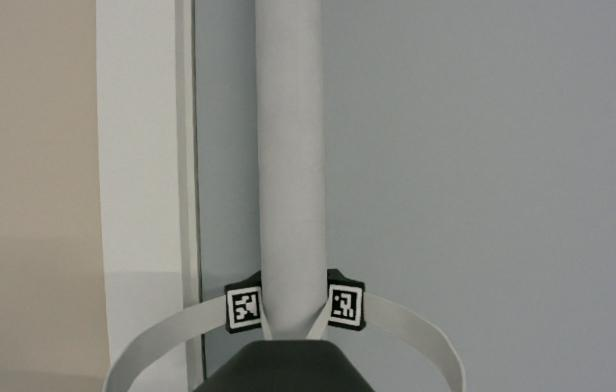

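Call:
move:
  blocking: false
  r2: {"base":{"translate_m":-0.12,"strafe_m":-0.01},"pace":"slow"}

Call:
wait:
  seconds: 3

Call:
wait:
  seconds: 0.1
  cameras: ["r2_head_camera","r2_wrist_camera"]

Scene clock: 302.63 s.
move: r2 moving
r1: as last shown
r1.lidar_m: 0.95 0.95 1.27 1.95 1.99 1.94 1.80 1.85 2.37 2.72 1.59 1.14
r1.motor_effort: lift_m=+24(24) arm_m=-4(4) wheel_0=-4(4) wheel_1=-1(1) wheel_2=+0(0)
r1.servo_current: wrist_yaw_rad=59(59) wrist_pitch_rad=46(46) wrist_roll_rad=52(59) gripper_m=46(46)
r1.wrist_depth_mm: 136 139 - - - - - / 113 139 - - - - - / 118 139 229 - - - - / 137 161 - - - - - / - - - - - - - / - - 190 - 187 - - / - 151 182 143 - 1863 -
r2.base_odometry: x=-1.300 y=-3.388 heading=-2.071
r2.turned_by_wheels: +0.001
r2.turned_by_imu: +0.002
r2.base_tilt: forward=-0.6 right=+0.0
r2.lidar_m: 0.71 0.90 1.26 1.88 2.03 2.82 1.34 1.23 2.94 2.85 1.17 0.85
r2.base_status: translate_m moving; strafe_m moving
r2.joint_positions: lift_m=+0.890 arm_m=+0.350 wrist_yaw_rad=+0.010 wrist_pitch_rad=+0.002 wrist_roll_rad=+0.000 gripper_m=-0.023
r2.joint_status: not commanded
r2.measured_speeds: translate_m=-0.048 strafe_m=-0.004 rotate_rad=+0.001 lift_m=+0.000 arm_m=+0.000 wrist_yaw_rad=+0.001 wrist_pitch_rad=+0.000 wrist_roll_rad=+0.000
r2.motor_effort: lift_m=+20(20) arm_m=-3(4) wheel_0=-3(7) wheel_1=-8(8) wheel_2=+25(25)
r2.servo_current: wrist_yaw_rad=59(65) wrist_pitch_rad=39(46) wrist_roll_rad=52(52) gripper_m=117(117)
r2.contact_limits: arm_m 0.1
r2.hand_pose: x=+0.8102 y=-0.0845 z=+1.0676 quat_wxyz=(+1.000, +0.000, +0.001, +0.005) (m; r2's base frame)
r2.wrist_depth_mm: 268 250 247 164 236 230 226 / 272 252 248 165 236 231 228 / 274 253 250 165 239 233 229 / 277 256 252 167 240 235 230 / 279 256 253 167 241 236 232 / 281 258 187 171 182 236 234 / 283 276 257 - 244 236 235
pictures: none

Scene clock: 304.63 s.
earlier move: r2 done
r1.base_odometry: x=+0.401 y=+1.131 heading=+2.800
r1.turned_by_wheels: +0.000
r1.turned_by_imu: +0.000
r1.base_tilt: forward=-1.6 right=+1.3
r1.lidar_m: 0.97 0.97 1.24 1.95 1.99 1.96 1.79 1.83 2.38 2.76 1.57 1.19
r1.base_status: not commanded
r1.joint_positions: lift_m=+0.700 arm_m=+0.000 wrist_yaw_rad=+3.089 wrist_pitch_rad=+0.002 wrist_roll_rad=+0.000 gripper_m=+0.056
r1.joint_status: not commanded
r1.measured_speeds: all 0
r1.motor_effort: lift_m=+24(25) arm_m=-4(4) wheel_0=-4(4) wheel_1=-1(2) wheel_2=+0(0)
r1.servo_current: wrist_yaw_rad=52(72) wrist_pitch_rad=46(46) wrist_roll_rad=39(65) gripper_m=39(52)
r1.hand_pose: x=-0.1125 y=+0.1024 z=+0.8771 quat_wxyz=(+0.026, -0.001, +0.000, +1.000) (m; r1's base frame)
r1.wrist_depth_mm: 136 138 - - - - - / 113 139 - - - - - / 118 140 229 - - - - / 137 161 - - - - - / - - - - - - - / - - 190 - 187 - - / - 151 182 143 - 1863 -
r2.base_odometry: x=-1.256 y=-3.289 heading=-2.071
r2.turned_by_wheels: +0.000
r2.turned_by_imu: +0.001
r2.base_tilt: forward=-0.6 right=+0.1
r2.lidar_m: 0.75 1.00 1.40 1.88 2.02 2.84 1.27 1.15 2.90 2.82 1.25 0.88
r2.base_status: done
r2.joint_positions: lift_m=+0.890 arm_m=+0.350 wrist_yaw_rad=+0.011 wrist_pitch_rad=+0.002 wrist_roll_rad=+0.000 gripper_m=-0.023
r2.joint_status: not commanded
r2.measured_speeds: all 0
r2.motor_effort: lift_m=+20(20) arm_m=-4(4) wheel_0=-2(7) wheel_1=-7(9) wheel_2=+19(26)
r2.servo_current: wrist_yaw_rad=72(78) wrist_pitch_rad=46(52) wrist_roll_rad=52(65) gripper_m=117(124)
r2.contact_limits: arm_m 0.1
r2.hand_pose: x=+0.8102 y=-0.0843 z=+1.0676 quat_wxyz=(+1.000, +0.000, +0.001, +0.005) (m; r2's base frame)
r2.wrist_depth_mm: 384 375 242 163 242 243 244 / 389 377 243 165 244 244 246 / 389 379 244 165 247 247 247 / 394 382 245 168 246 248 249 / 394 387 248 167 249 249 251 / 399 387 187 167 182 251 253 / 404 392 250 - 252 252 253
wait: 2.00 of 3 s (r2 has come to rest)
pictures: none

Scene clock: 304.73 s.
r1.base_odometry: x=+0.401 y=+1.131 heading=+2.800
r1.turned_by_wheels: +0.000
r1.turned_by_imu: +0.000
r1.base_tilt: forward=-1.6 right=+1.3
r1.lidar_m: 0.95 0.97 1.24 1.97 2.00 1.97 1.81 1.83 2.39 2.73 1.55 1.24
r1.base_status: not commanded
r1.joint_positions: lift_m=+0.700 arm_m=+0.000 wrist_yaw_rad=+3.089 wrist_pitch_rad=+0.002 wrist_roll_rad=+0.000 gripper_m=+0.056
r1.joint_status: not commanded
r1.measured_speeds: all 0
r1.motor_effort: lift_m=+24(25) arm_m=-4(4) wheel_0=-4(4) wheel_1=-1(2) wheel_2=+0(0)
r1.servo_current: wrist_yaw_rad=39(72) wrist_pitch_rad=46(46) wrist_roll_rad=52(65) gripper_m=39(52)
r1.hand_pose: x=-0.1125 y=+0.1024 z=+0.8771 quat_wxyz=(+0.026, -0.001, +0.000, +1.000) (m; r1's base frame)
r1.wrist_depth_mm: 136 139 - - - - - / 113 139 - - - - - / 118 140 228 - - - - / 137 161 - - - - - / - - - - - - - / - - 190 - 188 - - / - 151 182 143 - 1863 -
r2.base_odometry: x=-1.256 y=-3.289 heading=-2.071
r2.turned_by_wheels: +0.000
r2.turned_by_imu: +0.000
r2.base_tilt: forward=-0.6 right=+0.1
r2.lidar_m: 0.75 1.00 1.41 1.90 2.05 2.85 1.25 1.14 2.92 2.82 1.28 0.87
r2.base_status: done
r2.joint_positions: lift_m=+0.890 arm_m=+0.350 wrist_yaw_rad=+0.011 wrist_pitch_rad=+0.002 wrist_roll_rad=+0.000 gripper_m=-0.023
r2.joint_status: not commanded
r2.measured_speeds: all 0
r2.motor_effort: lift_m=+20(20) arm_m=-4(4) wheel_0=-2(7) wheel_1=-7(9) wheel_2=+19(26)
r2.servo_current: wrist_yaw_rad=65(78) wrist_pitch_rad=39(52) wrist_roll_rad=39(65) gripper_m=124(124)
r2.contact_limits: arm_m 0.1
r2.hand_pose: x=+0.8102 y=-0.0843 z=+1.0676 quat_wxyz=(+1.000, +0.000, +0.001, +0.005) (m; r2's base frame)
r2.wrist_depth_mm: 384 375 241 163 242 244 244 / 387 379 242 165 245 245 246 / 389 379 244 165 246 246 247 / 392 382 246 168 248 248 249 / 394 384 247 167 249 250 250 / 397 387 187 167 182 251 251 / 402 392 250 - 251 254 254
wait: 0.10 s; no rest
pictures: r2_head_camera, r2_wrist_camera
Images, in order (width x height): r2_head_camera 420x560, r2_wrist_camera 616x392.

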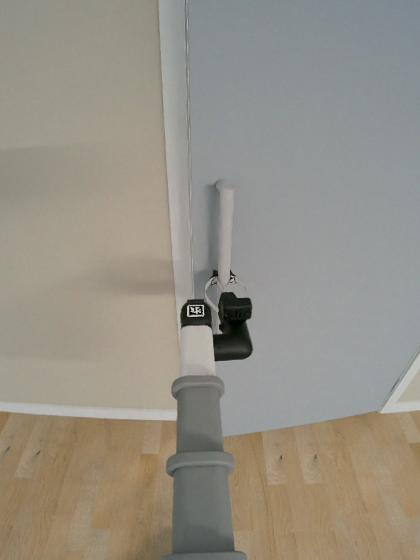

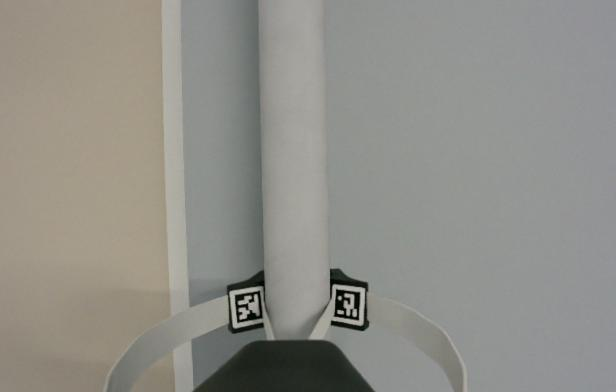

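Call:
move:
  blocking: false
  r2: {"base":{"translate_m":-0.29,"strafe_m":-0.125},"pace":"slow"}

Call:
wait:
  seconds: 5

Call:
wait:
  seconds: 0.1
  cameras: ["r2_head_camera","r2_wrist_camera","r2_head_right_camera","r1_head_camera"]

Scene clock: 312.80 s.
move: r2 moving
r1: as last shown
r1.lidar_m: 0.96 0.99 1.24 1.96 2.01 1.96 1.81 1.84 2.36 2.74 1.56 1.20
r1.motor_effort: lift_m=+24(24) arm_m=-4(4) wheel_0=-3(4) wheel_1=-1(1) wheel_2=+0(0)
r1.servo_current: wrist_yaw_rad=46(59) wrist_pitch_rad=46(52) wrist_roll_rad=46(59) gripper_m=33(46)
r1.wrist_depth_mm: 136 139 - - - - - / 113 139 - - - - - / 118 140 228 - - - - / 137 161 - - - - - / - - - - - - - / - - 190 - 187 - - / - 151 182 142 - 1808 -
r2.base_odometry: x=-1.255 y=-3.276 heading=-2.070
r2.turned_by_wheels: +0.001
r2.turned_by_imu: +0.002
r2.base_tilt: forward=-0.6 right=+0.1
r2.lidar_m: 0.74 1.01 1.43 1.89 2.04 2.85 1.23 1.16 2.91 2.83 1.32 0.86
r2.base_status: translate_m moving; strafe_m moving
r2.joint_positions: lift_m=+0.890 arm_m=+0.350 wrist_yaw_rad=+0.011 wrist_pitch_rad=+0.002 wrist_roll_rad=+0.000 gripper_m=-0.023
r2.joint_status: not commanded
r2.measured_speeds: translate_m=-0.050 strafe_m=-0.020 rotate_rad=-0.002 lift_m=+0.000 arm_m=+0.000 wrist_yaw_rad=+0.000 wrist_pitch_rad=+0.000 wrist_roll_rad=+0.000
r2.motor_effort: lift_m=+20(20) arm_m=-3(4) wheel_0=+0(5) wheel_1=-9(9) wheel_2=+25(25)
r2.servo_current: wrist_yaw_rad=72(85) wrist_pitch_rad=39(46) wrist_roll_rad=46(59) gripper_m=124(124)
r2.contact_limits: arm_m 0.1
r2.hand_pose: x=+0.8102 y=-0.0843 z=+1.0676 quat_wxyz=(+1.000, +0.000, +0.001, +0.005) (m; r2's base frame)
r2.wrist_depth_mm: 397 387 241 163 242 244 247 / 402 389 242 164 246 246 247 / 402 394 245 166 247 248 248 / 407 394 245 168 247 250 251 / 410 397 247 167 250 251 253 / 413 402 187 171 181 252 252 / 415 404 249 - 252 253 254
pictures: none

Scene clock: 316.33 s.
earlier move: r2 contact_stop
r1.base_odometry: x=+0.401 y=+1.131 heading=+2.800
r1.turned_by_wheels: +0.000
r1.turned_by_imu: +0.000
r1.base_tilt: forward=-1.6 right=+1.3
r1.lidar_m: 0.96 0.98 1.26 1.96 2.02 1.95 1.81 1.82 2.38 2.75 1.59 1.25
r1.base_status: not commanded
r1.joint_positions: lift_m=+0.700 arm_m=+0.000 wrist_yaw_rad=+3.089 wrist_pitch_rad=+0.002 wrist_roll_rad=+0.000 gripper_m=+0.056
r1.joint_status: not commanded
r1.measured_speeds: all 0
r1.motor_effort: lift_m=+24(25) arm_m=-4(4) wheel_0=-4(4) wheel_1=-1(2) wheel_2=+0(0)
r1.servo_current: wrist_yaw_rad=46(72) wrist_pitch_rad=39(52) wrist_roll_rad=33(65) gripper_m=39(52)
r1.hand_pose: x=-0.1125 y=+0.1024 z=+0.8771 quat_wxyz=(+0.026, -0.001, +0.000, +1.000) (m; r1's base frame)
r1.wrist_depth_mm: 136 138 - - - - - / 113 139 - - - - - / 117 140 229 - - - - / 137 162 - - - - - / - - - - - - - / - - 190 - 188 - - / - 151 182 143 - 1921 -
r2.base_odometry: x=-1.272 y=-3.195 heading=-2.004
r2.turned_by_wheels: +0.066
r2.turned_by_imu: +0.069
r2.base_tilt: forward=-0.6 right=+0.1
r2.lidar_m: 0.75 1.10 1.66 1.98 2.17 3.23 1.06 1.11 2.81 2.78 1.29 0.87
r2.base_status: translate_m contact_stop (by the wheels' count: -0.076 of -0.290); strafe_m contact_stop (by the wheels' count: -0.061 of -0.125)
r2.joint_positions: lift_m=+0.890 arm_m=+0.350 wrist_yaw_rad=+0.011 wrist_pitch_rad=+0.002 wrist_roll_rad=+0.000 gripper_m=-0.024
r2.joint_status: not commanded
r2.measured_speeds: translate_m=+0.001 strafe_m=+0.000 rotate_rad=+0.001 lift_m=+0.000 arm_m=+0.000 wrist_yaw_rad=+0.000 wrist_pitch_rad=+0.000 wrist_roll_rad=+0.000
r2.on_its_own: the wheels are slack since a contact_stop
r2.motor_effort: lift_m=+20(20) arm_m=-5(5) wheel_0=+0(14) wheel_1=+0(9) wheel_2=+0(29)
r2.servo_current: wrist_yaw_rad=59(124) wrist_pitch_rad=46(46) wrist_roll_rad=46(59) gripper_m=98(124)
r2.contact_limits: arm_m 0.1
r2.hand_pose: x=+0.8103 y=-0.0843 z=+1.0676 quat_wxyz=(+1.000, +0.000, +0.001, +0.005) (m; r2's base frame)
r2.wrist_depth_mm: 484 466 240 163 244 245 247 / 477 466 243 165 246 249 249 / - 469 243 166 246 248 251 / - 473 244 166 248 250 251 / - 473 245 167 249 252 254 / - 473 186 168 181 253 255 / - 135 249 - 252 255 256
wait: 3.53 of 5 s (r2 has come to rest)
pictures: none

not run: a stop that you did not command came earlier in this reply.

Call:
wait:
  seconds: 0
  cameras: ["r2_head_camera","r2_wrist_camera","r2_head_right_camera","r1_head_camera"]

Scene clock: 319.73 s.
r1.base_odometry: x=+0.401 y=+1.131 heading=+2.800
r1.turned_by_wheels: +0.000
r1.turned_by_imu: +0.000
r1.base_tilt: forward=-1.6 right=+1.2
r1.lidar_m: 0.97 0.96 1.24 1.95 2.00 1.94 1.80 1.87 2.36 2.74 1.55 1.20
r1.base_status: not commanded
r1.joint_positions: lift_m=+0.700 arm_m=+0.000 wrist_yaw_rad=+3.089 wrist_pitch_rad=+0.002 wrist_roll_rad=+0.000 gripper_m=+0.056
r1.joint_status: not commanded
r1.measured_speeds: all 0
r1.motor_effort: lift_m=+24(25) arm_m=-4(4) wheel_0=-3(4) wheel_1=-1(2) wheel_2=+0(0)
r1.servo_current: wrist_yaw_rad=52(72) wrist_pitch_rad=39(52) wrist_roll_rad=52(65) gripper_m=39(52)
r1.hand_pose: x=-0.1125 y=+0.1024 z=+0.8771 quat_wxyz=(+0.026, -0.001, +0.000, +1.000) (m; r1's base frame)
r1.wrist_depth_mm: 136 139 - - - - - / 113 139 - - - - - / 117 140 229 - - - - / 137 162 - - - - - / - - - - - - - / - - 190 - 187 - - / - 151 182 143 - 1863 -
r2.base_odometry: x=-1.289 y=-3.210 heading=-1.988
r2.turned_by_wheels: +0.016
r2.turned_by_imu: +0.016
r2.base_tilt: forward=-0.6 right=+0.1
r2.lidar_m: 0.73 1.10 1.67 1.97 2.17 3.24 1.08 1.14 2.79 2.63 1.24 0.88
r2.base_status: translate_m contact_stop (by the wheels' count: -0.076 of -0.290); strafe_m contact_stop (by the wheels' count: -0.061 of -0.125)
r2.joint_positions: lift_m=+0.890 arm_m=+0.350 wrist_yaw_rad=+0.011 wrist_pitch_rad=+0.002 wrist_roll_rad=+0.000 gripper_m=-0.024
r2.joint_status: not commanded
r2.measured_speeds: translate_m=+0.005 strafe_m=-0.002 rotate_rad=+0.003 lift_m=+0.000 arm_m=+0.000 wrist_yaw_rad=+0.000 wrist_pitch_rad=+0.000 wrist_roll_rad=+0.000
r2.on_its_own: the wheels are slack since a contact_stop
r2.motor_effort: lift_m=+20(20) arm_m=-4(5) wheel_0=+0(14) wheel_1=+0(9) wheel_2=+0(29)
r2.servo_current: wrist_yaw_rad=72(124) wrist_pitch_rad=39(46) wrist_roll_rad=46(59) gripper_m=98(124)
r2.contact_limits: arm_m 0.1
r2.hand_pose: x=+0.8103 y=-0.0843 z=+1.0676 quat_wxyz=(+1.000, +0.000, +0.001, +0.005) (m; r2's base frame)
r2.wrist_depth_mm: 469 445 243 163 241 241 241 / 469 445 243 164 243 243 241 / 469 452 246 165 244 244 243 / 473 452 246 167 246 246 245 / 477 455 248 167 248 247 246 / 477 462 185 167 179 249 249 / - 466 251 - 250 250 250
pictures: r1_head_camera, r2_head_camera, r2_head_right_camera, r2_wrist_camera
Images, in order (width x height): r1_head_camera 420x560, r2_head_camera 420x560, r2_head_right_camera 420x672, r2_wrist_camera 616x392.

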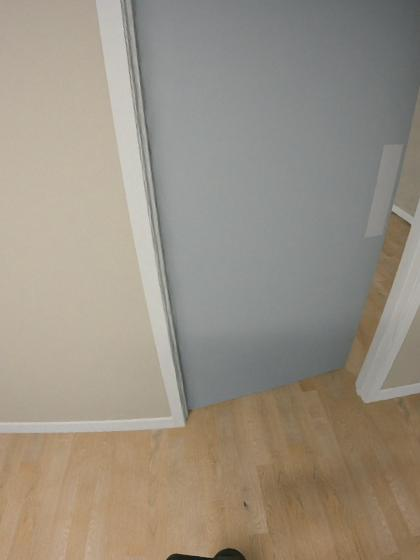

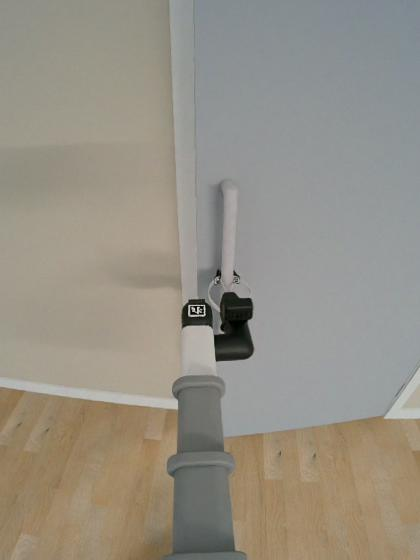

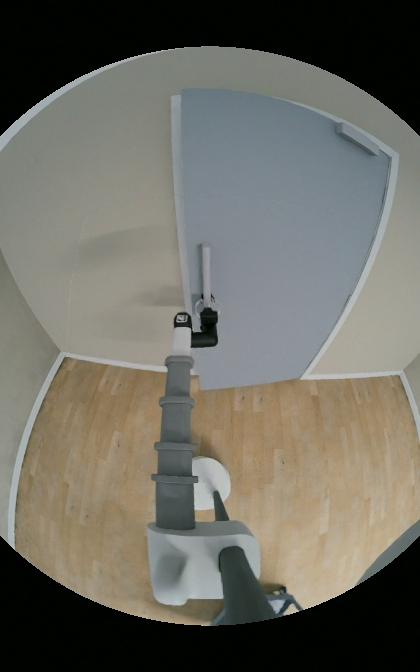

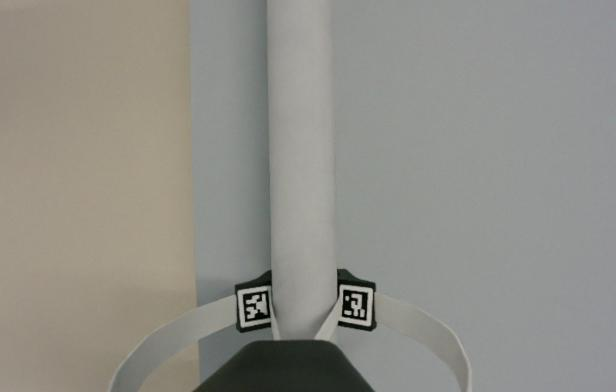

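Call:
move:
  blocking: false
  r2: {"base":{"translate_m":-0.15,"strafe_m":-0.035},"contact_limits":{"translate_m":0.8,"strafe_m":0.8}}

Call:
wait:
  seconds: 4

Call:
wait:
  seconds: 0.1
  cameras: ["r2_head_camera","r2_wrist_camera"]

r2: "contact_limits": translate_m and strafe_m are given together and make one move, which takes one limit: state it under one of them only
Scene clock: 351.20 s.
r1.base_odometry: x=+0.401 y=+1.131 heading=+2.800
r1.turned_by_wheels: +0.000
r1.turned_by_imu: -0.002
r1.base_tilt: forward=-1.6 right=+1.3
r1.lidar_m: 0.96 0.98 1.26 1.96 2.00 1.95 1.81 1.85 2.34 2.72 1.53 1.19
r1.base_status: not commanded
r1.joint_positions: lift_m=+0.700 arm_m=+0.000 wrist_yaw_rad=+3.089 wrist_pitch_rad=+0.002 wrist_roll_rad=+0.000 gripper_m=+0.056
r1.joint_status: not commanded
r1.measured_speeds: all 0
r1.motor_effort: lift_m=+24(25) arm_m=-4(4) wheel_0=-4(4) wheel_1=-1(2) wheel_2=+0(0)
r1.servo_current: wrist_yaw_rad=59(72) wrist_pitch_rad=46(52) wrist_roll_rad=52(65) gripper_m=39(52)
r1.hand_pose: x=-0.1125 y=+0.1024 z=+0.8771 quat_wxyz=(+0.026, -0.001, +0.000, +1.000) (m; r1's base frame)
r1.wrist_depth_mm: 136 138 - - - - - / 113 139 - - - - - / 118 140 229 - - - - / 137 161 - - - - - / - - - - - - - / - - 190 - 188 - - / - 151 182 143 - 1921 -
r2.base_odometry: x=-1.353 y=-3.271 heading=-1.937
r2.turned_by_wheels: +0.051
r2.turned_by_imu: +0.055
r2.base_tilt: forward=-0.6 right=+0.1
r2.lidar_m: 0.75 1.01 1.62 1.98 2.26 3.59 1.16 1.32 2.77 2.16 1.11 0.83
r2.base_status: translate_m contact_stop (by the wheels' count: -0.076 of -0.290); strafe_m contact_stop (by the wheels' count: -0.061 of -0.125)
r2.joint_positions: lift_m=+0.890 arm_m=+0.350 wrist_yaw_rad=+0.011 wrist_pitch_rad=+0.002 wrist_roll_rad=+0.000 gripper_m=-0.024
r2.joint_status: not commanded
r2.measured_speeds: translate_m=+0.009 strafe_m=-0.004 rotate_rad=+0.007 lift_m=+0.000 arm_m=+0.000 wrist_yaw_rad=+0.000 wrist_pitch_rad=+0.000 wrist_roll_rad=+0.000
r2.on_its_own: the wheels are slack since a contact_stop
r2.motor_effort: lift_m=+20(20) arm_m=-4(5) wheel_0=+0(14) wheel_1=+0(9) wheel_2=+0(29)
r2.servo_current: wrist_yaw_rad=78(124) wrist_pitch_rad=39(46) wrist_roll_rad=39(59) gripper_m=98(124)
r2.contact_limits: arm_m 0.1
r2.hand_pose: x=+0.8102 y=-0.0844 z=+1.0676 quat_wxyz=(+1.000, +0.000, +0.001, +0.005) (m; r2's base frame)
r2.wrist_depth_mm: 387 366 250 163 234 226 220 / 392 368 253 165 235 226 221 / 397 370 254 166 236 228 224 / 399 370 256 167 239 229 224 / 404 375 256 167 240 231 225 / 407 377 186 168 181 232 227 / 410 387 260 - 242 230 228
pictures: none

not run: a call was refused earlier in this reply.

not run: a call was refused earlier in this reply.

Call:
move:
  blocking: false
  r2: {"base":{"translate_m":-0.29,"strafe_m":-0.045},"contact_limits":{"translate_m":0.8}}

Call:
wait:
  seconds: 4

Call:
wait:
  seconds: 0.1
  cameras: ["r2_head_camera","r2_wrist_camera"]

Scene clock: 359.70 s.
move: r2 moving
r1.base_odometry: x=+0.401 y=+1.131 heading=+2.800
r1.turned_by_wheels: +0.000
r1.turned_by_imu: -0.001
r1.base_tilt: forward=-1.6 right=+1.3
r1.lidar_m: 0.97 0.94 1.27 1.95 2.00 1.95 1.79 1.85 2.38 2.75 1.57 1.17
r1.base_status: not commanded
r1.joint_positions: lift_m=+0.700 arm_m=+0.000 wrist_yaw_rad=+3.089 wrist_pitch_rad=+0.002 wrist_roll_rad=+0.000 gripper_m=+0.056
r1.joint_status: not commanded
r1.measured_speeds: all 0
r1.motor_effort: lift_m=+24(25) arm_m=-4(4) wheel_0=-4(4) wheel_1=-1(2) wheel_2=+0(0)
r1.servo_current: wrist_yaw_rad=33(59) wrist_pitch_rad=33(46) wrist_roll_rad=46(59) gripper_m=46(46)
r1.hand_pose: x=-0.1125 y=+0.1024 z=+0.8771 quat_wxyz=(+0.026, -0.001, +0.000, +1.000) (m; r1's base frame)
r1.wrist_depth_mm: 137 138 - - - - - / 113 139 - - - - - / 118 140 229 - - - - / 137 162 - - - - - / - - - - - - - / - - 190 - 188 - - / - 150 182 143 - 1921 -
r2.base_odometry: x=-1.350 y=-3.244 heading=-1.936
r2.turned_by_wheels: +0.001
r2.turned_by_imu: -0.004
r2.base_tilt: forward=-0.6 right=+0.1
r2.lidar_m: 0.75 1.06 1.65 2.01 2.24 3.54 1.14 1.29 2.75 2.26 1.11 0.86
r2.base_status: translate_m moving; strafe_m moving
r2.joint_positions: lift_m=+0.890 arm_m=+0.350 wrist_yaw_rad=+0.011 wrist_pitch_rad=+0.002 wrist_roll_rad=+0.000 gripper_m=-0.024
r2.joint_status: not commanded
r2.measured_speeds: translate_m=-0.122 strafe_m=-0.017 rotate_rad=-0.001 lift_m=+0.000 arm_m=+0.000 wrist_yaw_rad=+0.000 wrist_pitch_rad=+0.000 wrist_roll_rad=+0.000
r2.motor_effort: lift_m=+20(20) arm_m=-4(4) wheel_0=-3(10) wheel_1=-11(12) wheel_2=+25(26)
r2.servo_current: wrist_yaw_rad=72(78) wrist_pitch_rad=39(46) wrist_roll_rad=52(52) gripper_m=104(104)
r2.contact_limits: arm_m 0.1; translate_m 0.8
r2.hand_pose: x=+0.8102 y=-0.0844 z=+1.0676 quat_wxyz=(+1.000, +0.000, +0.001, +0.005) (m; r2's base frame)
r2.wrist_depth_mm: 418 394 248 163 236 229 222 / 421 394 252 166 236 229 224 / 424 397 253 165 237 230 224 / 427 399 253 169 240 232 226 / 430 402 256 167 240 233 227 / 436 404 186 167 182 234 229 / 439 413 370 - 243 232 230
pictures: none

Scene clock: 361.67 s.
earlier move: r2 done
r1.base_odometry: x=+0.401 y=+1.131 heading=+2.800
r1.turned_by_wheels: +0.000
r1.turned_by_imu: +0.000
r1.base_tilt: forward=-1.6 right=+1.3
r1.lidar_m: 0.97 0.97 1.24 1.95 1.98 1.96 1.82 1.83 2.36 2.76 1.59 1.34
r1.base_status: not commanded
r1.joint_positions: lift_m=+0.700 arm_m=+0.000 wrist_yaw_rad=+3.089 wrist_pitch_rad=+0.002 wrist_roll_rad=+0.000 gripper_m=+0.056
r1.joint_status: not commanded
r1.measured_speeds: all 0
r1.motor_effort: lift_m=+24(25) arm_m=-4(4) wheel_0=-4(4) wheel_1=-1(2) wheel_2=+0(0)
r1.servo_current: wrist_yaw_rad=33(65) wrist_pitch_rad=39(52) wrist_roll_rad=39(72) gripper_m=46(52)
r1.hand_pose: x=-0.1125 y=+0.1024 z=+0.8771 quat_wxyz=(+0.026, -0.001, +0.000, +1.000) (m; r1's base frame)
r1.wrist_depth_mm: 136 139 - - - - - / 113 139 - - - - - / 117 140 228 - - - - / 137 162 - - - - - / - - - - - - - / - - 190 - 187 - - / - 150 182 143 - 1863 -
r2.base_odometry: x=-1.292 y=-2.984 heading=-1.936
r2.turned_by_wheels: +0.000
r2.turned_by_imu: +0.004
r2.base_tilt: forward=-0.6 right=+0.1
r2.lidar_m: 0.75 1.33 2.11 2.07 2.31 3.71 0.86 1.00 2.64 2.65 1.44 0.90
r2.base_status: done
r2.joint_positions: lift_m=+0.890 arm_m=+0.350 wrist_yaw_rad=+0.014 wrist_pitch_rad=+0.002 wrist_roll_rad=+0.000 gripper_m=-0.024
r2.joint_status: not commanded
r2.measured_speeds: all 0
r2.motor_effort: lift_m=+20(20) arm_m=-4(5) wheel_0=-3(10) wheel_1=-6(12) wheel_2=+17(31)
r2.servo_current: wrist_yaw_rad=91(98) wrist_pitch_rad=39(52) wrist_roll_rad=52(59) gripper_m=98(111)
r2.contact_limits: arm_m 0.1; translate_m 0.8
r2.hand_pose: x=+0.8106 y=-0.0833 z=+1.0676 quat_wxyz=(+1.000, +0.000, +0.001, +0.007) (m; r2's base frame)
r2.wrist_depth_mm: - - 235 163 253 263 271 / - - 236 167 255 263 271 / - - 238 165 256 265 272 / - - 239 168 257 267 273 / - - 240 167 259 267 276 / - - 187 167 182 270 278 / - - 242 - 262 273 281
wait: 1.97 of 4 s (r2 has come to rest)
pictures: none

Scene clock: 361.77 s.
r1.base_odometry: x=+0.401 y=+1.131 heading=+2.800
r1.turned_by_wheels: +0.000
r1.turned_by_imu: +0.000
r1.base_tilt: forward=-1.5 right=+1.3
r1.lidar_m: 0.96 0.97 1.26 1.96 1.96 1.96 1.80 1.84 2.37 2.75 1.57 1.30
r1.base_status: not commanded
r1.joint_positions: lift_m=+0.700 arm_m=+0.000 wrist_yaw_rad=+3.089 wrist_pitch_rad=+0.002 wrist_roll_rad=+0.000 gripper_m=+0.056
r1.joint_status: not commanded
r1.measured_speeds: all 0
r1.motor_effort: lift_m=+24(25) arm_m=-4(4) wheel_0=-4(4) wheel_1=-2(2) wheel_2=+0(0)
r1.servo_current: wrist_yaw_rad=33(65) wrist_pitch_rad=46(52) wrist_roll_rad=52(72) gripper_m=46(52)
r1.hand_pose: x=-0.1125 y=+0.1024 z=+0.8771 quat_wxyz=(+0.026, -0.001, +0.000, +1.000) (m; r1's base frame)
r1.wrist_depth_mm: 136 139 - - - - - / 113 139 - - - - - / 118 139 229 - - - - / 137 161 - - - - - / - - - - - - - / - - 190 - 187 - - / - 151 182 143 - 1921 -
r2.base_odometry: x=-1.292 y=-2.984 heading=-1.936
r2.turned_by_wheels: +0.000
r2.turned_by_imu: +0.000
r2.base_tilt: forward=-0.6 right=+0.1
r2.lidar_m: 0.75 1.30 2.10 2.09 2.34 3.72 0.86 0.99 2.67 2.63 1.45 0.92
r2.base_status: done
r2.joint_positions: lift_m=+0.890 arm_m=+0.350 wrist_yaw_rad=+0.014 wrist_pitch_rad=+0.002 wrist_roll_rad=+0.000 gripper_m=-0.024
r2.joint_status: not commanded
r2.measured_speeds: all 0
r2.motor_effort: lift_m=+20(20) arm_m=-4(5) wheel_0=-3(10) wheel_1=-6(12) wheel_2=+16(31)
r2.servo_current: wrist_yaw_rad=98(98) wrist_pitch_rad=39(52) wrist_roll_rad=46(59) gripper_m=98(111)
r2.contact_limits: arm_m 0.1; translate_m 0.8
r2.hand_pose: x=+0.8106 y=-0.0833 z=+1.0676 quat_wxyz=(+1.000, +0.000, +0.001, +0.007) (m; r2's base frame)
r2.wrist_depth_mm: - - 236 163 253 263 271 / - - 236 167 254 263 273 / - - 238 164 255 266 273 / - - 239 168 256 267 274 / - - 240 167 259 267 276 / - - 186 167 182 271 278 / - - 241 - 263 272 282
wait: 0.10 s; no rest
pictures: r2_head_camera, r2_wrist_camera
Images, in order (width x height): r2_head_camera 420x560, r2_wrist_camera 616x392.

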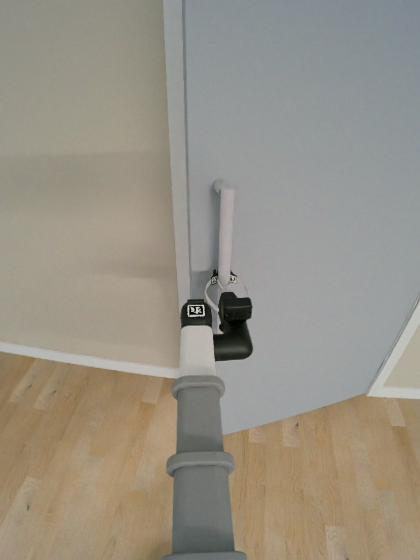

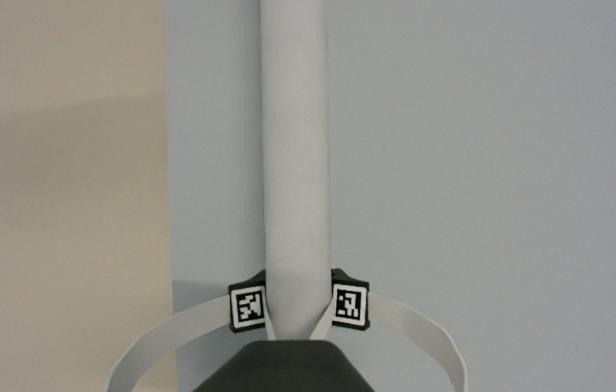

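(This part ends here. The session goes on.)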